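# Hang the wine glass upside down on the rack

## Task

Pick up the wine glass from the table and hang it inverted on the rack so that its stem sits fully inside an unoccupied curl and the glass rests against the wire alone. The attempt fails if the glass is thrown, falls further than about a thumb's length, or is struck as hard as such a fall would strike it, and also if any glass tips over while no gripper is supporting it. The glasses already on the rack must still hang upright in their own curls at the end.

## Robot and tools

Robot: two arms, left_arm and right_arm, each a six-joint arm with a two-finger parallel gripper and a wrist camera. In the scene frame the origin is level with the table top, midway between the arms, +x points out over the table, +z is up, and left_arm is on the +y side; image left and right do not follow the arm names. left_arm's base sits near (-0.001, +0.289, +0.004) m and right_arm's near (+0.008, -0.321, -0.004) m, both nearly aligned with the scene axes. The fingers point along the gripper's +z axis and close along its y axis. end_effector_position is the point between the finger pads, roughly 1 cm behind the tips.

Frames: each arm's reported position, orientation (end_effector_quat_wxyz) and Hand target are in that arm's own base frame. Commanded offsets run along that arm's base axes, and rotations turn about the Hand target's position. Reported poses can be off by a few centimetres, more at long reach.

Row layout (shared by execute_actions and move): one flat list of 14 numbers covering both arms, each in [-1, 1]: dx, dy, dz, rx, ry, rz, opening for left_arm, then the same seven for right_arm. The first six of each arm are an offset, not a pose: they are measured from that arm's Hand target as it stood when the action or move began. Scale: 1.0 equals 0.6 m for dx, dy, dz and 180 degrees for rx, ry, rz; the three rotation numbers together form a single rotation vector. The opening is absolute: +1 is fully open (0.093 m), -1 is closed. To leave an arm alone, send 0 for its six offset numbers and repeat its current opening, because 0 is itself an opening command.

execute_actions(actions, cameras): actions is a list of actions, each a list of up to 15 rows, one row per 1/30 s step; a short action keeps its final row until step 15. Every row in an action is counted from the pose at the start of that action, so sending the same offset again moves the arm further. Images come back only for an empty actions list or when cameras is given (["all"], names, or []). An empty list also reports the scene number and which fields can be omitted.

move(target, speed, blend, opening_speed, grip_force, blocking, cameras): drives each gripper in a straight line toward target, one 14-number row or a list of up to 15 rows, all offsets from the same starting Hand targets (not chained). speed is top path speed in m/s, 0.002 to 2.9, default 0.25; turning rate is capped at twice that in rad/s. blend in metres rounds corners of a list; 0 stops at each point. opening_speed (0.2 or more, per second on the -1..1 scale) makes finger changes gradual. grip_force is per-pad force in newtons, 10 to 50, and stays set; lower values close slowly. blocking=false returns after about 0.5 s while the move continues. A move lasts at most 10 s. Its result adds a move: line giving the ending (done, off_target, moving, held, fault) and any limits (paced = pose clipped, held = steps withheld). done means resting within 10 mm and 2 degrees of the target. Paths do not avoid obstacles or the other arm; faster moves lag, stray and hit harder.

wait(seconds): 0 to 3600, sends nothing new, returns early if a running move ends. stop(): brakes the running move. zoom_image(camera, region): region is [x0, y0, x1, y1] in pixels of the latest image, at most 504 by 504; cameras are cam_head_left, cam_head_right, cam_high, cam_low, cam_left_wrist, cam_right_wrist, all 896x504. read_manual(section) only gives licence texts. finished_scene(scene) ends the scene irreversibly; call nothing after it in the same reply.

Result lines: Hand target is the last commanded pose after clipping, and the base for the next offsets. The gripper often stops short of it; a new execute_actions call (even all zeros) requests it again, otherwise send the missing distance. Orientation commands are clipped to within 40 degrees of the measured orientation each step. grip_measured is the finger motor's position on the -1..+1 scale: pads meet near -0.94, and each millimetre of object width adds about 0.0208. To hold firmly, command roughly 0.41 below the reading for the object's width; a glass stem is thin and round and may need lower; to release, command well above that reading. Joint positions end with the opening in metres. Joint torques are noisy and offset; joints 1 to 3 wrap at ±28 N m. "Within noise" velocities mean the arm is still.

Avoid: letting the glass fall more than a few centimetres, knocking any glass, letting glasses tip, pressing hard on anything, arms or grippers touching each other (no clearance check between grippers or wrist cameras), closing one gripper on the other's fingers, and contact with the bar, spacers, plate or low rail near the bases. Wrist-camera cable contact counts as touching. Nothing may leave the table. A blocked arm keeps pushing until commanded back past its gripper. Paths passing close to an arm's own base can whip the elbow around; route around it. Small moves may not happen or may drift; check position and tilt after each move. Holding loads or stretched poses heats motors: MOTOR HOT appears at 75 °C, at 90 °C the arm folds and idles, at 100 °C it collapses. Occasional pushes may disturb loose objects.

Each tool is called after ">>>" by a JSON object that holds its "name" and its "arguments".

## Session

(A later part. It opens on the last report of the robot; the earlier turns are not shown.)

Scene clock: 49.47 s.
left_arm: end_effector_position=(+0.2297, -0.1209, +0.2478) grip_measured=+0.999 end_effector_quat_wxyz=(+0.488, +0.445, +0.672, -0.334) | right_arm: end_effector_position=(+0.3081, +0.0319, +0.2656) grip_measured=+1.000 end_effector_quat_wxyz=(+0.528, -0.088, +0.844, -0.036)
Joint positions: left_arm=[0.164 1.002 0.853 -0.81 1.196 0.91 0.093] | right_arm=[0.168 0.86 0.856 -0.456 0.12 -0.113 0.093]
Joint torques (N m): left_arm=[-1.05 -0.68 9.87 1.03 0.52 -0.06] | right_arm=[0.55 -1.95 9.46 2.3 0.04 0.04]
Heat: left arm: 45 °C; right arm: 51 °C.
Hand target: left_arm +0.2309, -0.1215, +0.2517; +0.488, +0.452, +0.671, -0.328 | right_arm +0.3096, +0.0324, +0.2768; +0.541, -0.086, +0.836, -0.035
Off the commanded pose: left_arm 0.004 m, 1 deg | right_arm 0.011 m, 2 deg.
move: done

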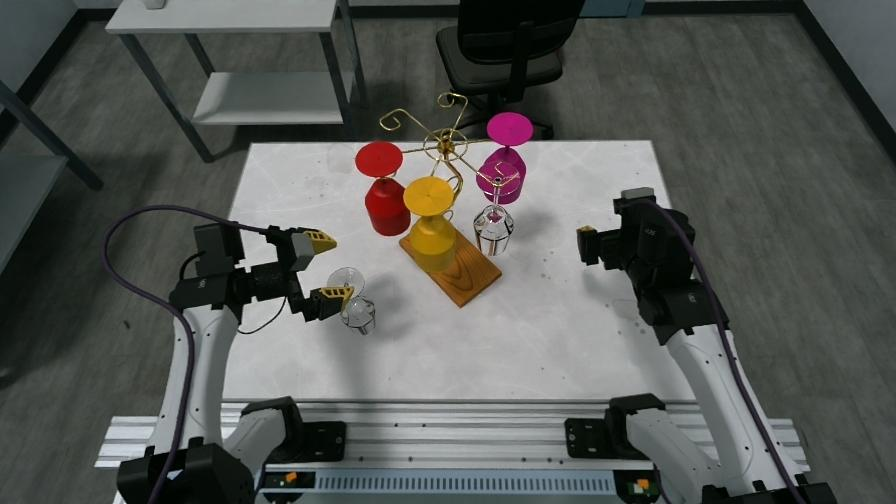

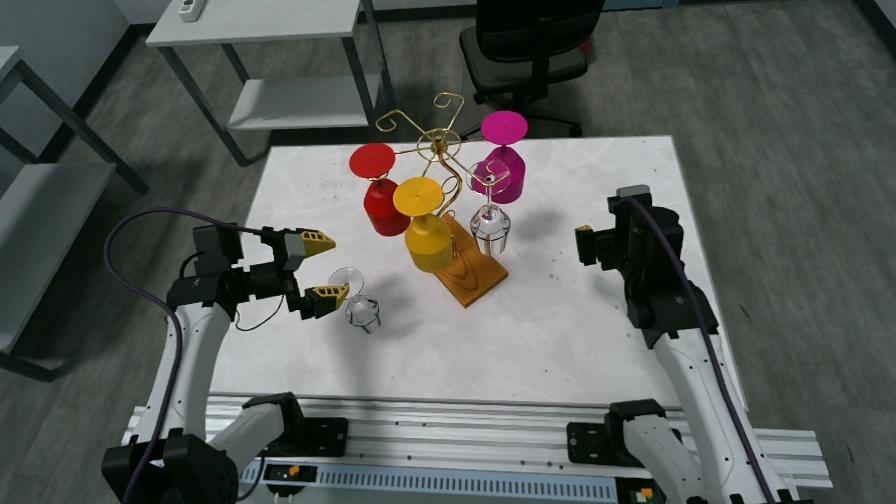

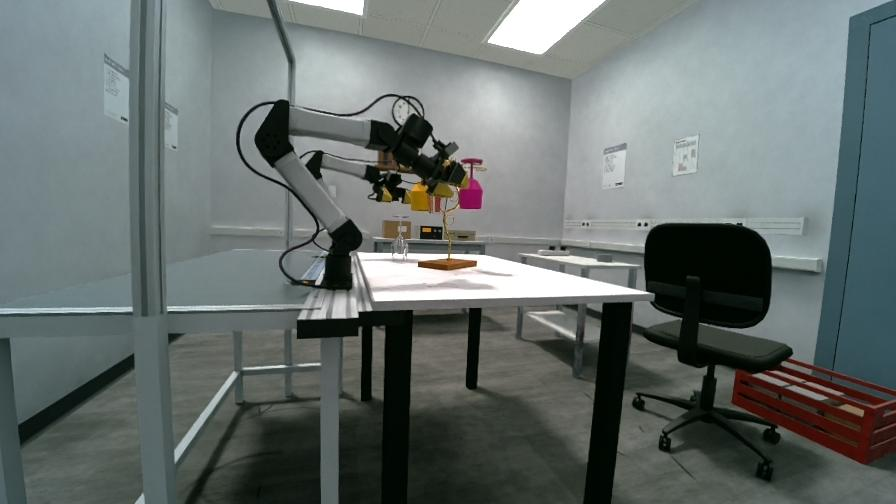

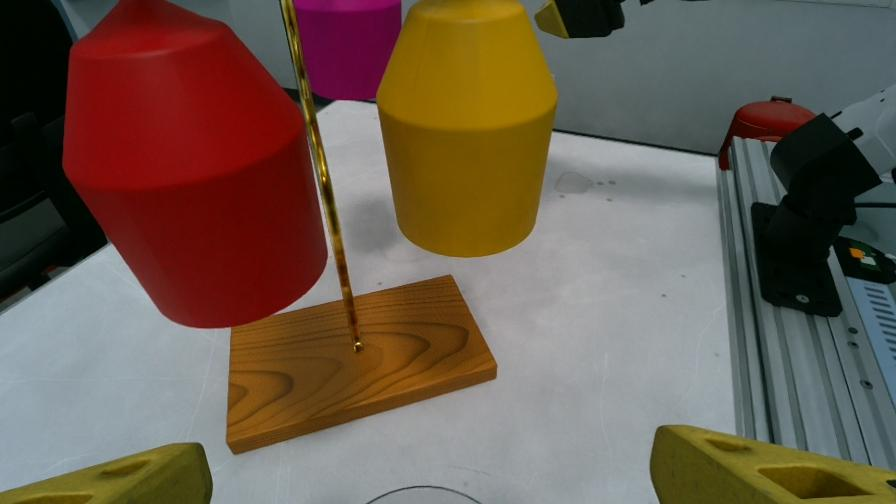

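>>> {"name": "move", "arguments": {"target": [-0.004,0.0115,-0.083,0,0,0,1,0,0,0,0,0,0,1], "speed": 0.15, "cameras": ["cam_head_left","cam_low","cam_left_wrist"]}}

>>> {"name": "zoom_image", "arguments": {"camera": "cam_head_left", "region": [300, 230, 400, 330]}}

>>> {"name": "zoom_image", "arguments": {"camera": "cam_low", "region": [370, 180, 450, 260]}}

Scene clock: 50.90 s.
left_arm: end_effector_position=(+0.2274, -0.1158, +0.2046) grip_measured=+0.999 end_effector_quat_wxyz=(+0.484, +0.452, +0.673, -0.328) | right_arm: end_effector_position=(+0.3081, +0.0319, +0.2656) grip_measured=+1.000 end_effector_quat_wxyz=(+0.528, -0.088, +0.844, -0.036)
Joint positions: left_arm=[0.191 1.021 0.715 -0.741 1.198 1.012 0.093] | right_arm=[0.168 0.86 0.856 -0.456 0.12 -0.113 0.093]
Joint torques (N m): left_arm=[0.47 -0.84 6.68 1.19 0.8 -0.02] | right_arm=[0.57 -1.91 9.4 2.3 0.04 0.05]
Heat: left arm: 45 °C; right arm: 51 °C.
Hand target: left_arm +0.2285, -0.1146, +0.2018; +0.488, +0.452, +0.671, -0.328 | right_arm +0.3096, +0.0324, +0.2768; +0.541, -0.086, +0.836, -0.035
Off the commanded pose: left_arm 0.003 m, 1 deg | right_arm 0.011 m, 2 deg.
move: done

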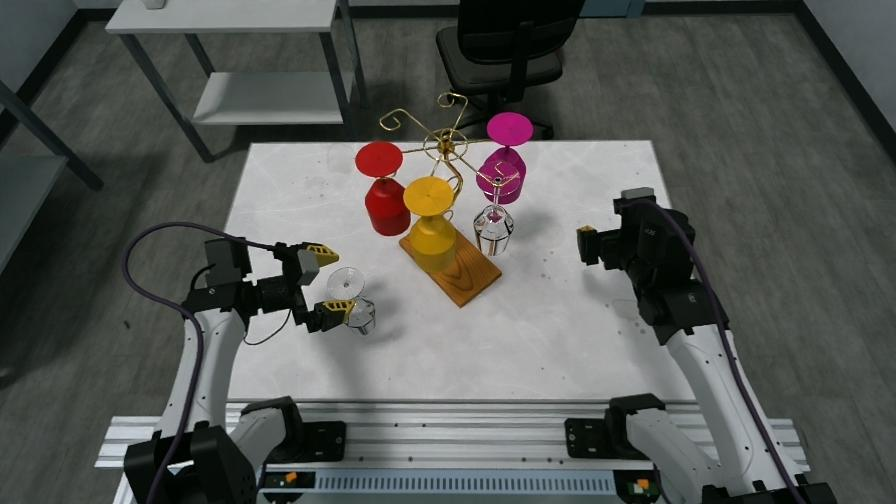

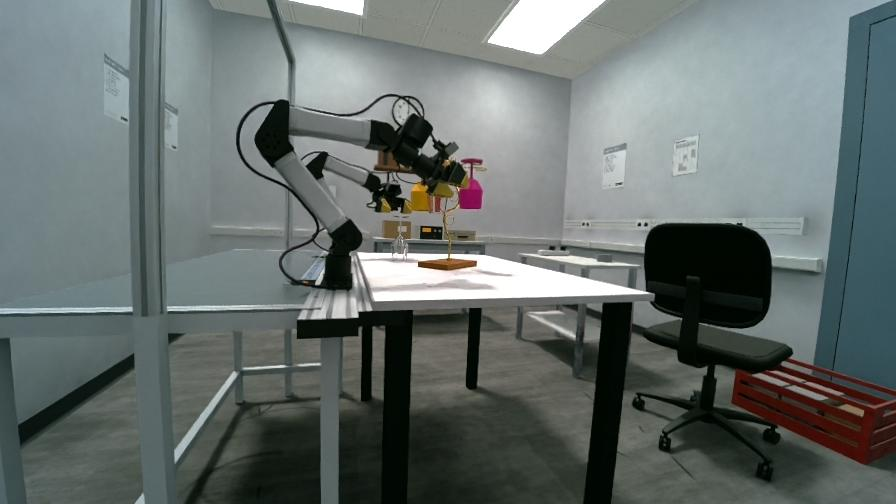

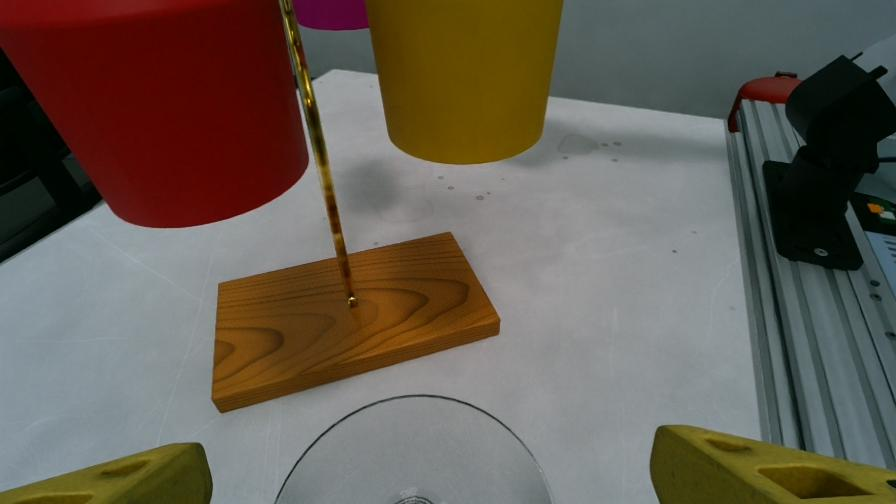

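Scaled by 5.040 from the camera's image (finer frame: 1280x720).

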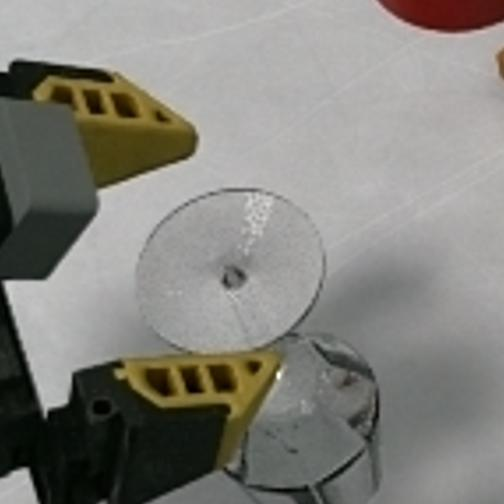

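Scaled by 6.300 from the camera's image (finer frame: 1280x720).

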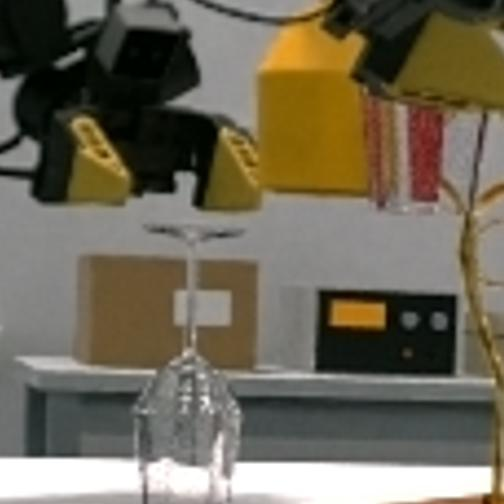

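>>> {"name": "move", "arguments": {"target": [0,0.002,-0.032,0,0,0,1,0,0,0,0,0,0,1], "speed": 0.08, "cameras": ["cam_head_left","cam_low"]}}

>>> {"name": "zoom_image", "arguments": {"camera": "cam_low", "region": [380, 190, 430, 240]}}

>>> {"name": "zoom_image", "arguments": {"camera": "cam_head_left", "region": [300, 230, 400, 330]}}

Scene clock: 52.17 s.
left_arm: end_effector_position=(+0.2279, -0.1146, +0.1853) grip_measured=+0.999 end_effector_quat_wxyz=(+0.484, +0.453, +0.673, -0.328) | right_arm: end_effector_position=(+0.3081, +0.0319, +0.2656) grip_measured=+1.000 end_effector_quat_wxyz=(+0.528, -0.088, +0.844, -0.036)
Joint positions: left_arm=[0.197 1.04 0.649 -0.674 1.202 1.031 0.093] | right_arm=[0.168 0.86 0.856 -0.456 0.12 -0.113 0.093]
Joint torques (N m): left_arm=[0.34 -1.02 6.63 1.19 0.84 -0.06] | right_arm=[0.57 -1.89 9.42 2.28 0.05 0.03]
Heat: left arm: 45 °C; right arm: 52 °C.
Hand target: left_arm +0.2285, -0.1134, +0.1827; +0.488, +0.452, +0.671, -0.328 | right_arm +0.3096, +0.0324, +0.2768; +0.541, -0.086, +0.836, -0.035
Off the commanded pose: left_arm 0.003 m, 0 deg | right_arm 0.011 m, 2 deg.
move: done

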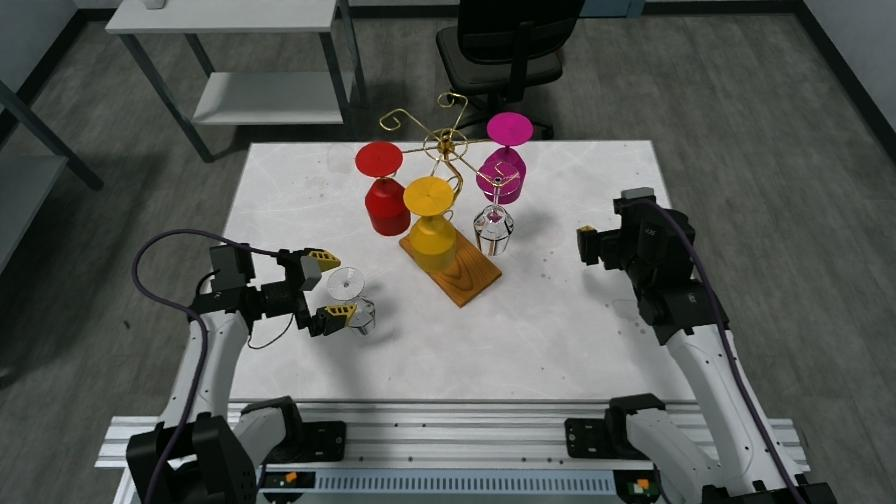

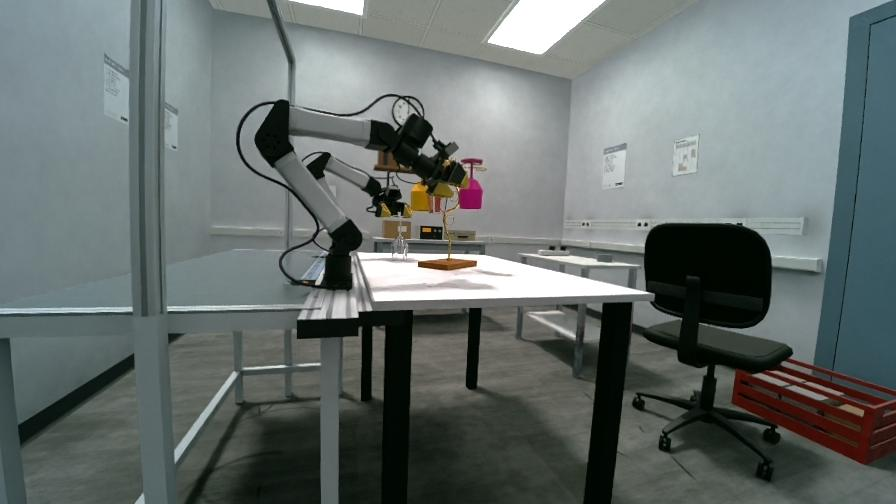

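Scaled by 10.080 from the camera's image (finer frame: 1280x720).

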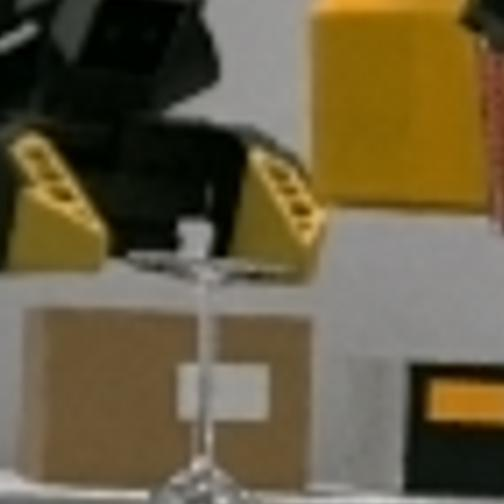

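Scaled by 5.040 from the camera's image (finer frame: 1280x720).

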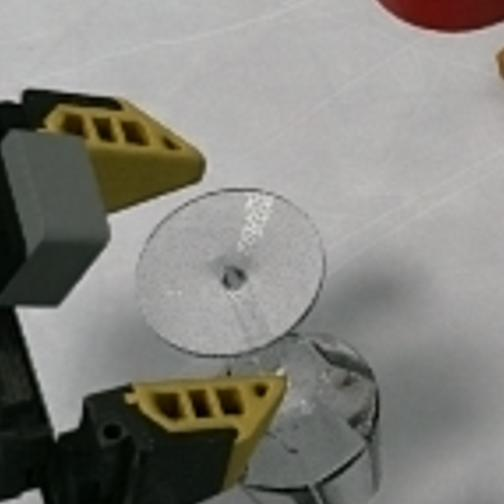

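>>> {"name": "move", "arguments": {"target": [0,0,0,0,0,0,-0.05,0,0,0,0,0,0,1], "grip_force": [15,50], "opening_speed": 0.25, "cameras": ["cam_head_left","cam_low","cam_left_wrist"]}}

>>> {"name": "zoom_image", "arguments": {"camera": "cam_low", "region": [370, 190, 450, 270]}}

>>> {"name": "zoom_image", "arguments": {"camera": "cam_head_left", "region": [300, 230, 400, 330]}}

Scene clock: 56.77 s.
left_arm: end_effector_position=(+0.2286, -0.1145, +0.1859) grip_measured=+0.404 end_effector_quat_wxyz=(+0.486, +0.454, +0.671, -0.326) | right_arm: end_effector_position=(+0.3081, +0.0319, +0.2656) grip_measured=+1.000 end_effector_quat_wxyz=(+0.528, -0.088, +0.844, -0.036)
Joint positions: left_arm=[0.197 1.04 0.649 -0.667 1.202 1.031 0.065] | right_arm=[0.168 0.86 0.856 -0.456 0.12 -0.113 0.093]
Joint torques (N m): left_arm=[0.39 -1.13 6.67 1.12 0.77 -0.06] | right_arm=[0.62 -1.94 9.48 2.3 0.05 0.05]
Heat: left arm: 45 °C; right arm: 52 °C.
Hand target: left_arm +0.2284, -0.1134, +0.1827; +0.487, +0.452, +0.671, -0.328 | right_arm +0.3096, +0.0324, +0.2768; +0.541, -0.086, +0.836, -0.035
Off the commanded pose: left_arm 0.003 m, 0 deg | right_arm 0.011 m, 2 deg.
grip_force (N): 15, 50
move: done

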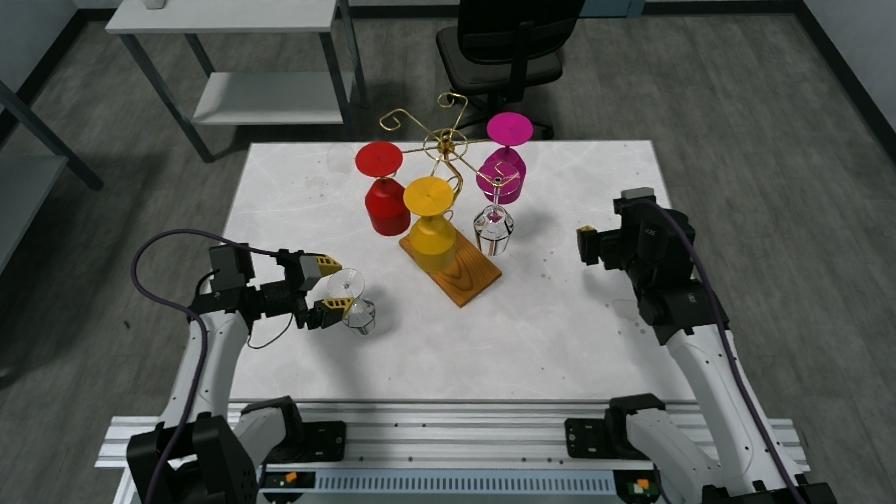

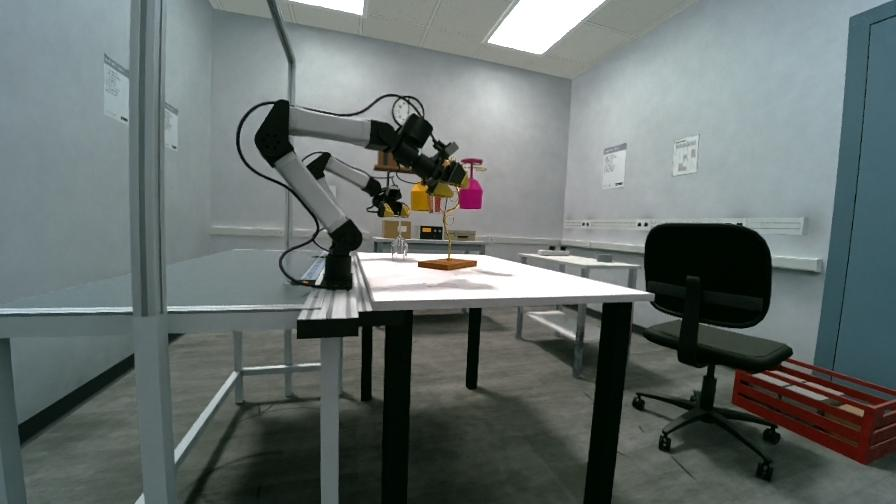

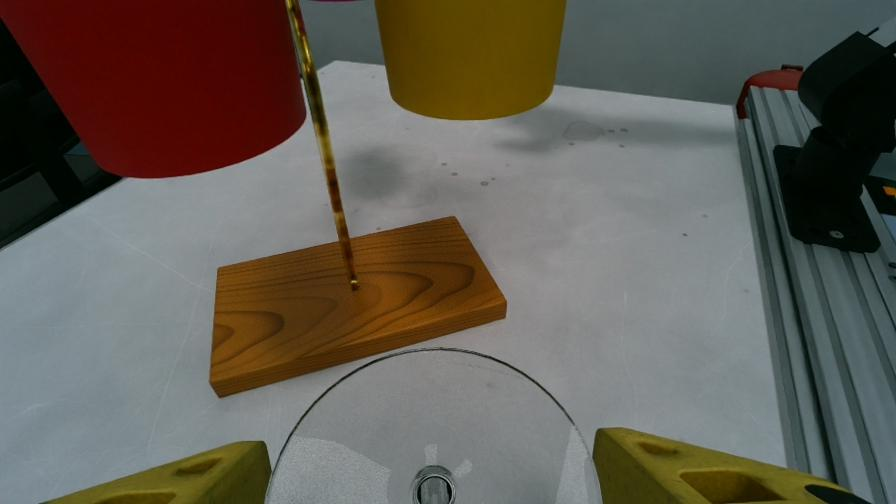

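Scaled by 6.300 from the camera's image (finer frame: 1280x720).

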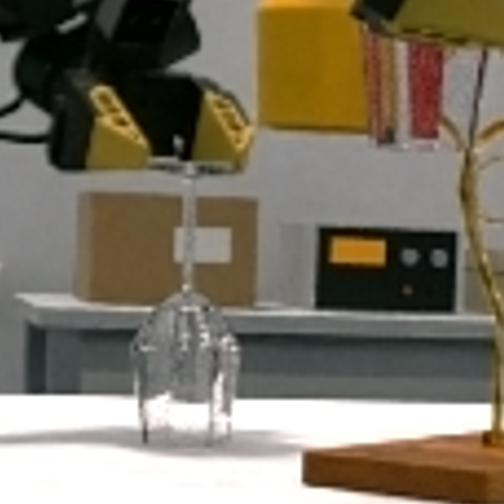

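Scaled by 5.040 from the camera's image (finer frame: 1280x720).

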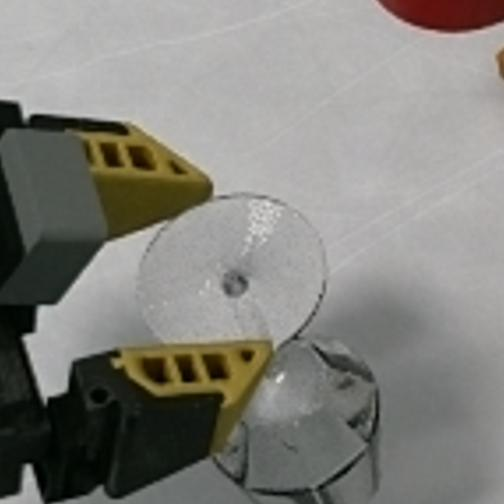

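>>> {"name": "move", "arguments": {"target": [0,0,0.03,0,0,0,-0.3,0,0,0,0,0,0,1], "grip_force": [30,50], "opening_speed": 0.5, "speed": 0.03, "cameras": ["cam_head_left","cam_low"]}}

>>> {"name": "zoom_image", "arguments": {"camera": "cam_low", "region": [370, 190, 450, 270]}}

Scene clock: 58.20 s.
left_arm: end_effector_position=(+0.2252, -0.1150, +0.1889) grip_measured=+0.338 end_effector_quat_wxyz=(+0.475, +0.446, +0.680, -0.336) | right_arm: end_effector_position=(+0.3081, +0.0319, +0.2656) grip_measured=+1.000 end_effector_quat_wxyz=(+0.528, -0.088, +0.844, -0.036)
Joint positions: left_arm=[0.197 1.04 0.672 -0.728 1.199 1.031 0.061] | right_arm=[0.168 0.86 0.856 -0.456 0.12 -0.113 0.093]
Joint torques (N m): left_arm=[0.32 -2.18 10.4 0.94 0.85 -0.06] | right_arm=[0.64 -1.89 9.43 2.3 0.04 0.05]
Heat: left arm: 45 °C; right arm: 52 °C.
Hand target: left_arm +0.2284, -0.1134, +0.2007; +0.487, +0.452, +0.671, -0.328 | right_arm +0.3096, +0.0324, +0.2768; +0.541, -0.086, +0.836, -0.035
Off the commanded pose: left_arm 0.012 m, 2 deg | right_arm 0.011 m, 2 deg.
grip_force (N): 30, 50
move: off_target (left_arm)

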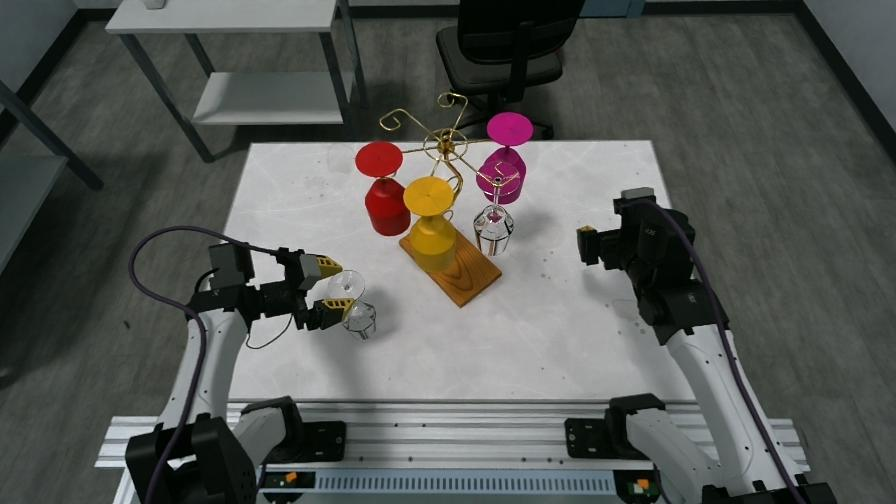

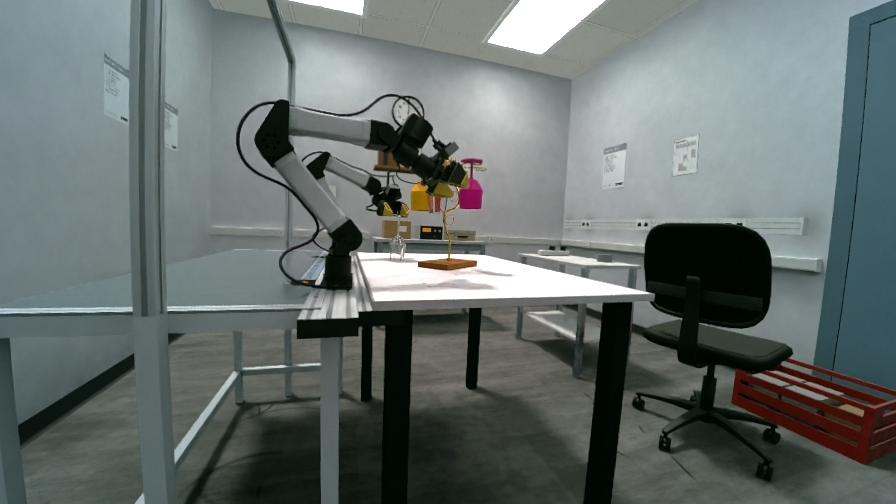

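Scaled by 6.300 from the camera's image (finer frame: 1280x720).

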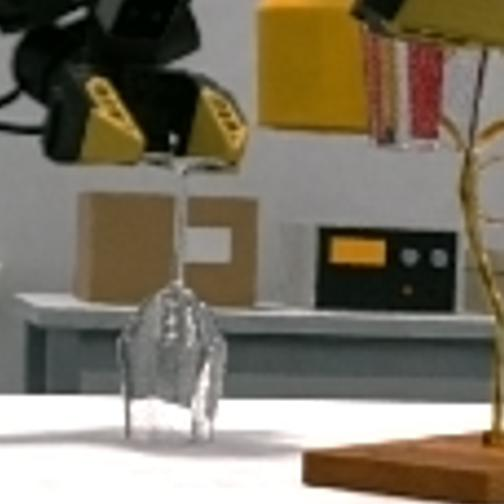

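>>> {"name": "move", "arguments": {"target": [[0,0.03,0.333,-0.0144,-0.0083,0.0556,-0.3,0,0,0,0,0,0,1],[0.31,0.045,0.333,-0.0144,-0.0083,0.0556,-0.3,0,0,0,0,0,0,1]], "blend": 0.04, "speed": 0.12, "cameras": ["cam_head_left","cam_high","cam_low","cam_left_wrist"]}}

>>> {"name": "zoom_image", "arguments": {"camera": "cam_low", "region": [370, 110, 510, 270]}}

Scene clock: 62.77 s.
left_arm: end_effector_position=(+0.4104, -0.0838, +0.3913) grip_measured=+0.336 end_effector_quat_wxyz=(+0.523, +0.376, +0.704, -0.299) | right_arm: end_effector_position=(+0.3081, +0.0319, +0.2656) grip_measured=+1.000 end_effector_quat_wxyz=(+0.528, -0.088, +0.844, -0.036)
Joint positions: left_arm=[0.163 1.646 1.835 -0.826 1.09 0.552 0.061] | right_arm=[0.168 0.86 0.856 -0.456 0.12 -0.113 0.093]
Joint torques (N m): left_arm=[-1.03 -5.63 10.15 1.72 0.48 -0.16] | right_arm=[0.65 -1.92 9.48 2.31 0.03 0.03]
Heat: left arm: 45 °C; right arm: 52 °C.
Hand target: left_arm +0.4144, -0.0863, +0.4004; +0.533, +0.385, +0.694, -0.294 | right_arm +0.3096, +0.0324, +0.2768; +0.541, -0.086, +0.836, -0.035
Off the commanded pose: left_arm 0.010 m, 2 deg | right_arm 0.011 m, 2 deg.
grip_force (N): 30, 50
move: done

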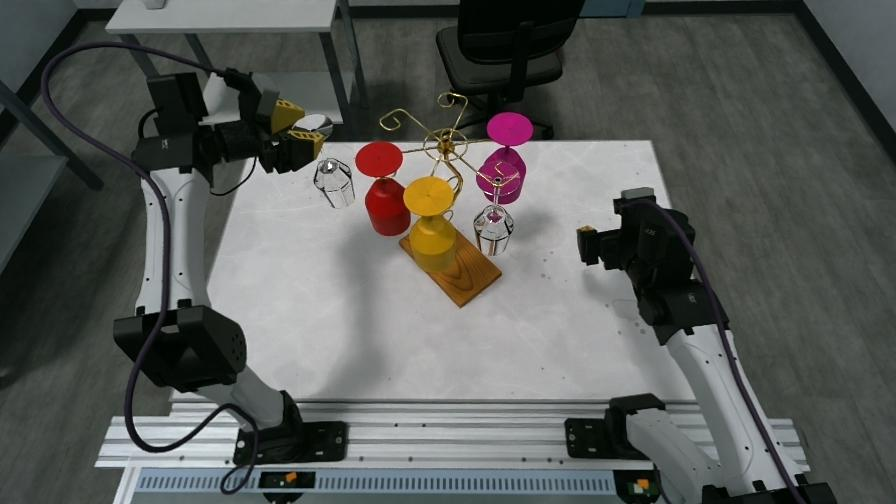

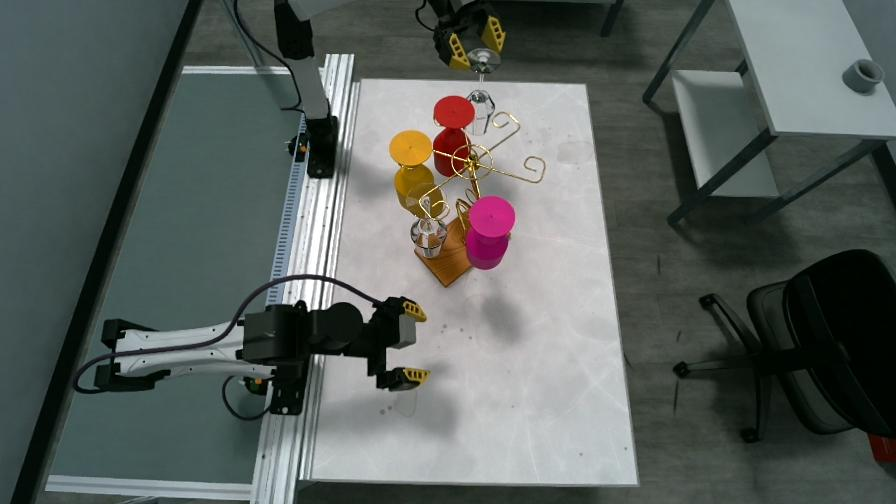

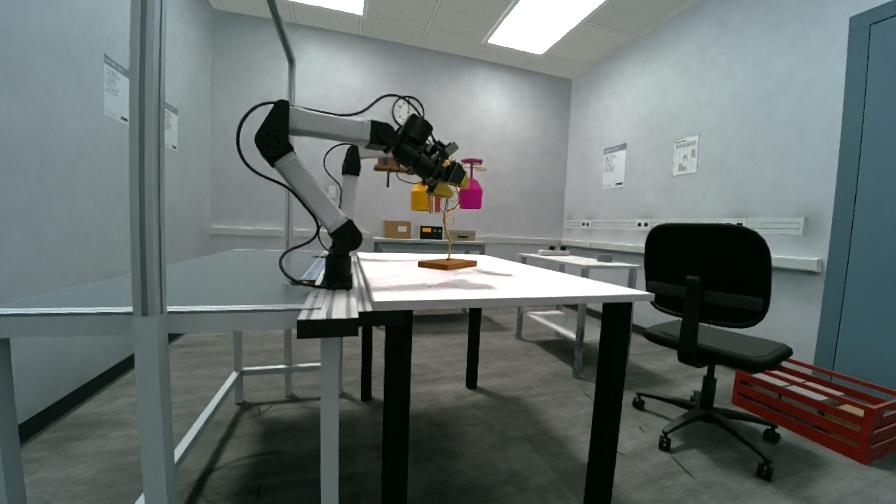

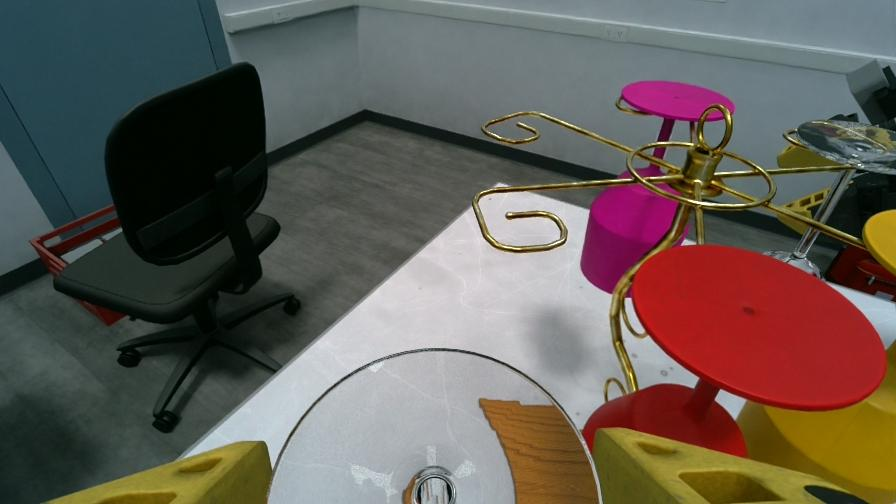

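Scaled by 3.150 from the camera's image (finer frame: 1280x720).

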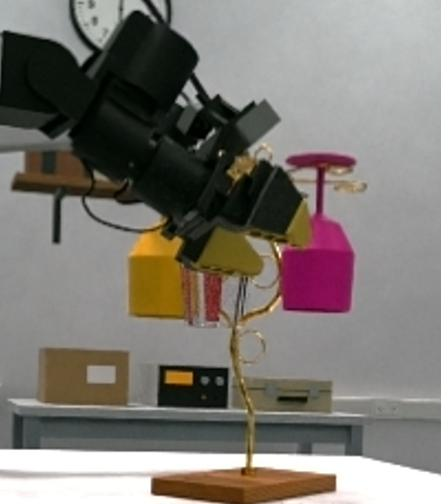

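>>> {"name": "move", "arguments": {"target": [[0.173,-0.209,0.02,0,0,-0.078,-0.3,0,0,0,0,0,0,1],[0.111,-0.290,0.02,0,0,-0.078,-0.3,0,0,0,0,0,0,1]], "blend": 0.02, "speed": 0.1, "cameras": ["cam_head_left","cam_head_right","cam_high","cam_left_wrist"]}}

>>> {"name": "zoom_image", "arguments": {"camera": "cam_head_left", "region": [370, 70, 490, 180]}}

>>> {"name": "zoom_image", "arguments": {"camera": "cam_high", "region": [440, 70, 570, 200]}}

Scene clock: 67.40 s.
left_arm: end_effector_position=(+0.4803, -0.2582, +0.4086) grip_measured=+0.336 end_effector_quat_wxyz=(+0.488, +0.460, +0.648, -0.360) | right_arm: end_effector_position=(+0.3081, +0.0319, +0.2656) grip_measured=+1.000 end_effector_quat_wxyz=(+0.528, -0.088, +0.844, -0.036)
Joint positions: left_arm=[-0.237 2.295 2.826 -1.007 0.961 0.381 0.061] | right_arm=[0.168 0.86 0.856 -0.456 0.12 -0.113 0.093]
Joint torques (N m): left_arm=[-0.75 -9.88 8.9 1.71 0.3 -0.1] | right_arm=[0.57 -1.89 9.47 2.32 0.05 0.05]
Heat: left arm: 46 °C; right arm: 52 °C.
Hand target: left_arm +0.4810, -0.2604, +0.4124; +0.493, +0.467, +0.642, -0.357 | right_arm +0.3096, +0.0324, +0.2768; +0.541, -0.086, +0.836, -0.035
Off the commanded pose: left_arm 0.004 m, 1 deg | right_arm 0.011 m, 2 deg.
grip_force (N): 30, 50
move: done

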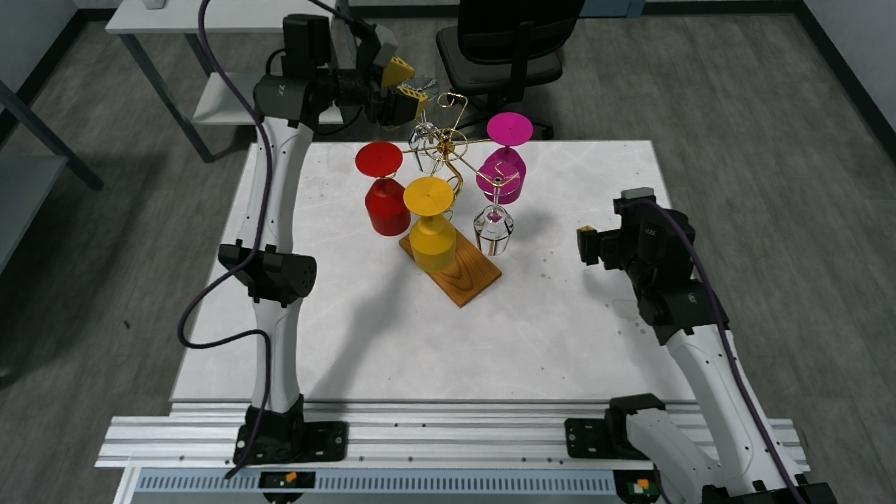

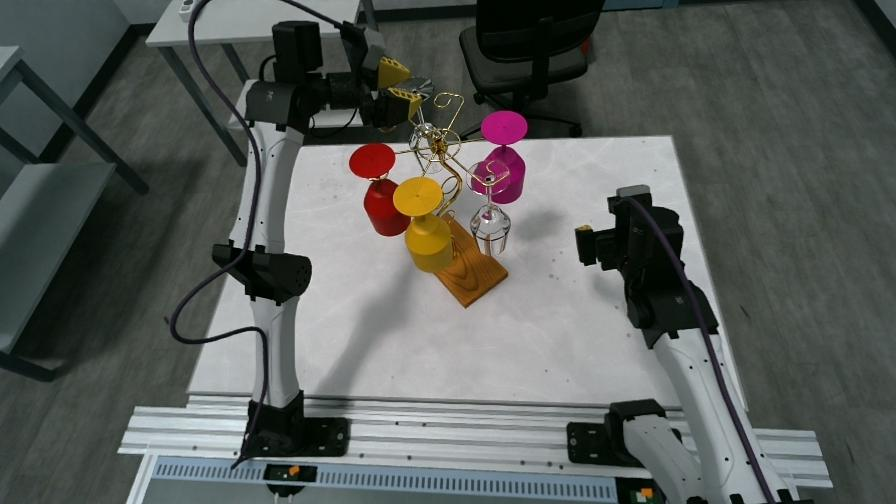

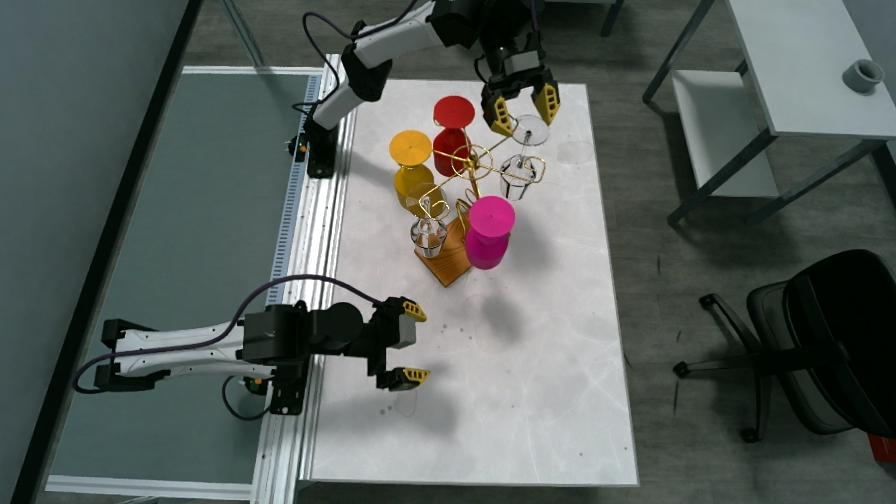

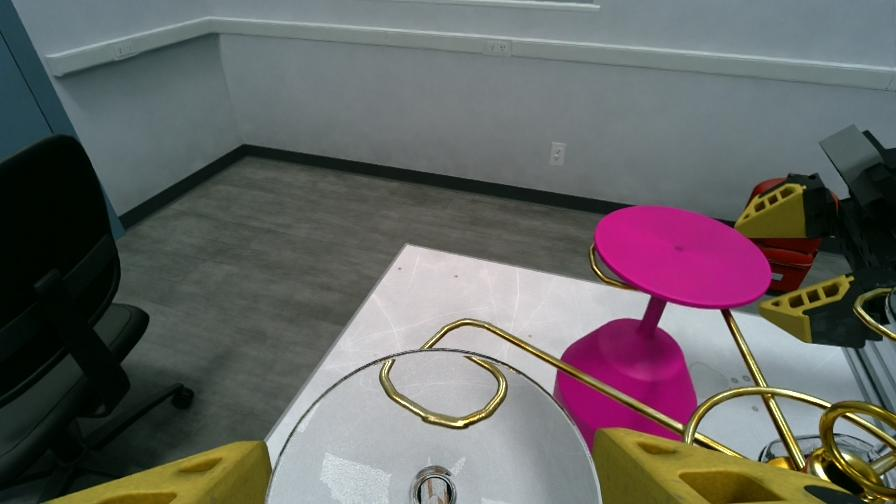

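Scaled by 4.200 from the camera's image (finer frame: 1280x720).

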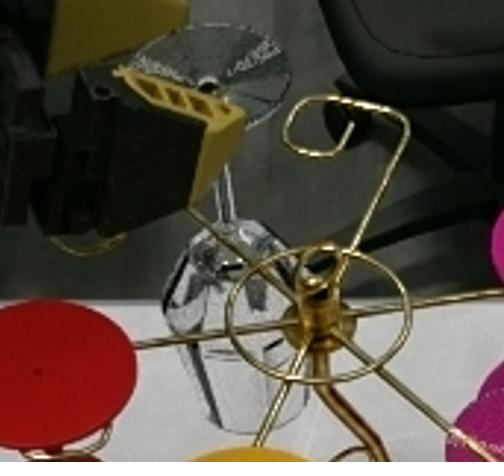

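Scaled by 3.877 from the camera's image (finer frame: 1280x720).

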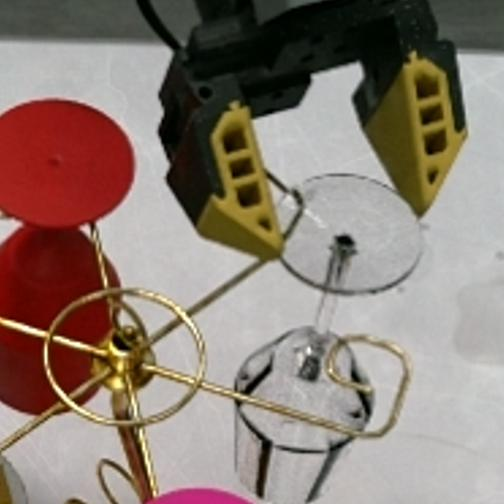

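>>> {"name": "move", "arguments": {"target": [-0.0218,-0.054,0,0,0,0,-0.3,0,0,0,0,0,0,1], "speed": 0.08, "cameras": ["cam_head_left","cam_head_right","cam_high","cam_left_wrist"]}}

>>> {"name": "zoom_image", "arguments": {"camera": "cam_head_left", "region": [400, 70, 500, 170]}}

>>> {"name": "zoom_image", "arguments": {"camera": "cam_high", "region": [450, 90, 560, 200]}}

Scene clock: 70.13 s.
left_arm: end_effector_position=(+0.4746, -0.2927, +0.3877) grip_measured=+0.336 end_effector_quat_wxyz=(+0.463, +0.462, +0.663, -0.364) | right_arm: end_effector_position=(+0.3081, +0.0319, +0.2656) grip_measured=+1.000 end_effector_quat_wxyz=(+0.528, -0.088, +0.844, -0.036)
Joint positions: left_arm=[-0.315 2.284 2.744 -0.973 0.894 0.357 0.061] | right_arm=[0.168 0.86 0.856 -0.456 0.12 -0.113 0.093]
Joint torques (N m): left_arm=[-0.76 -14.26 6.38 2.1 0.31 -0.21] | right_arm=[0.61 -1.92 9.47 2.31 0.04 0.04]
Heat: left arm: 49 °C; right arm: 52 °C.
Hand target: left_arm +0.4680, -0.2928, +0.4123; +0.493, +0.467, +0.642, -0.357 | right_arm +0.3096, +0.0324, +0.2768; +0.541, -0.086, +0.836, -0.035
Off the commanded pose: left_arm 0.026 m, 4 deg | right_arm 0.011 m, 2 deg.
grip_force (N): 30, 50
move: off_target (left_arm)

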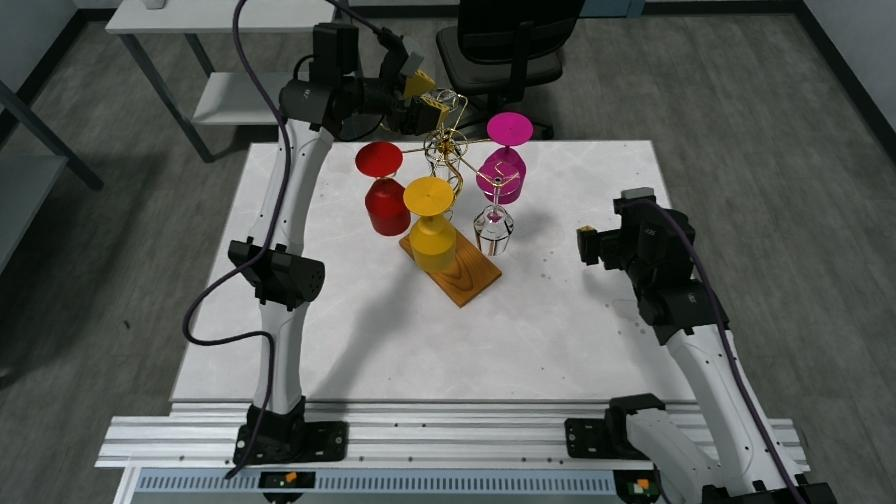

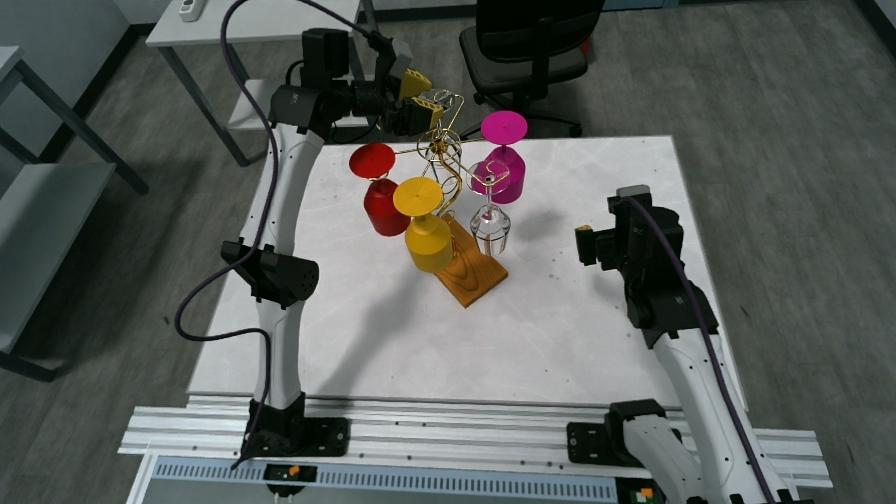

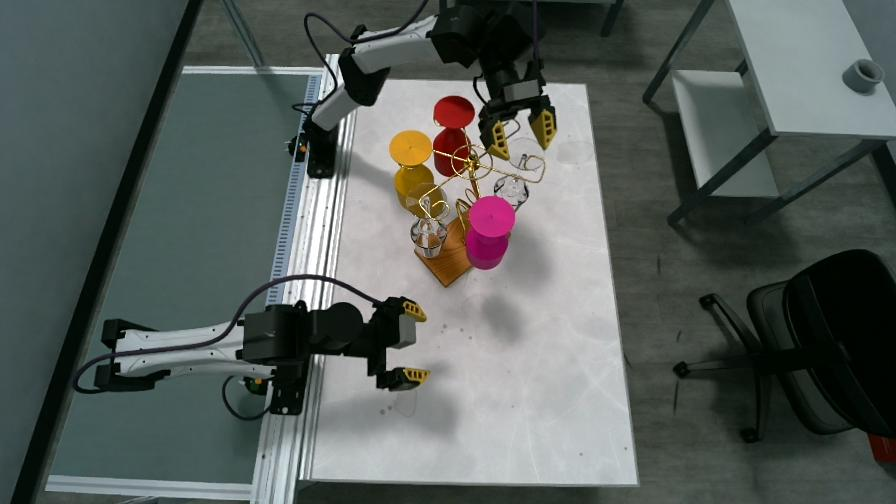

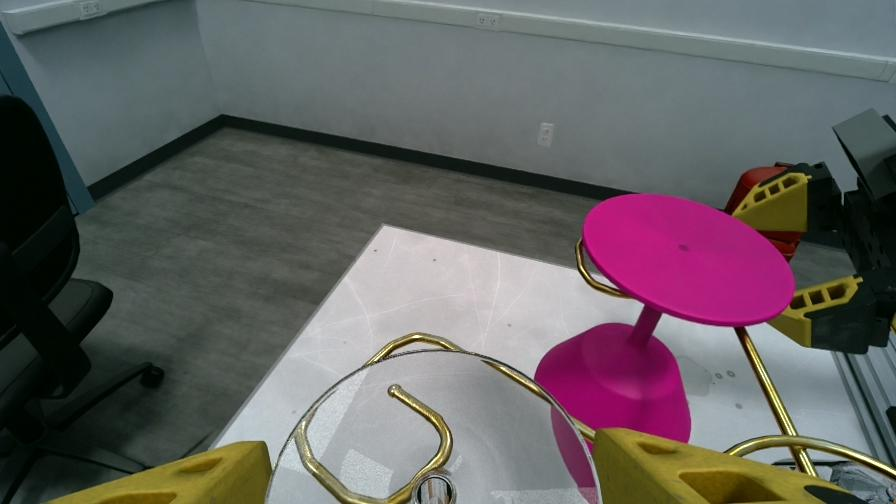

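Scaled by 5.040 from the camera's image (finer frame: 1280x720).

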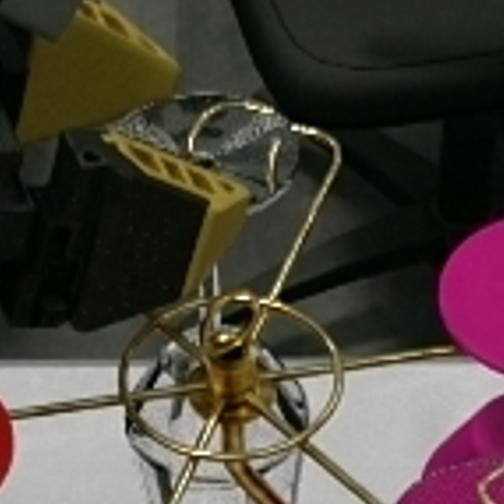

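Scaled by 4.582 from the camera's image (finer frame: 1280x720).

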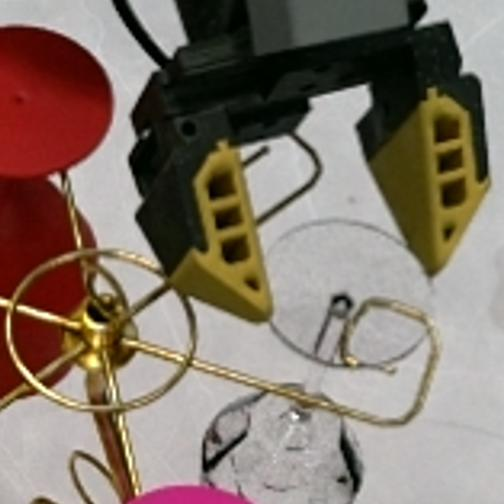

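>>> {"name": "move", "arguments": {"target": [-0.008,0.005,0.01,0,0,0,-0.3,0,0,0,0,0,0,1], "speed": 0.05}}

Scene clock: 71.23 s.
left_arm: end_effector_position=(+0.4697, -0.2911, +0.3970) grip_measured=+0.336 end_effector_quat_wxyz=(+0.469, +0.463, +0.659, -0.362) | right_arm: end_effector_position=(+0.3081, +0.0319, +0.2656) grip_measured=+1.000 end_effector_quat_wxyz=(+0.528, -0.088, +0.844, -0.036)
Joint positions: left_arm=[-0.315 2.26 2.732 -0.967 0.894 0.353 0.061] | right_arm=[0.168 0.86 0.856 -0.456 0.12 -0.113 0.093]
Joint torques (N m): left_arm=[-0.36 -13.74 6.23 1.99 0.33 -0.23] | right_arm=[0.57 -2 9.46 2.29 0.03 0.04]
Heat: left arm: 50 °C; right arm: 52 °C.
Hand target: left_arm +0.4632, -0.2898, +0.4184; +0.493, +0.467, +0.641, -0.357 | right_arm +0.3096, +0.0324, +0.2768; +0.541, -0.086, +0.836, -0.035
Off the commanded pose: left_arm 0.022 m, 3 deg | right_arm 0.011 m, 2 deg.
grip_force (N): 30, 50
move: off_target (left_arm)


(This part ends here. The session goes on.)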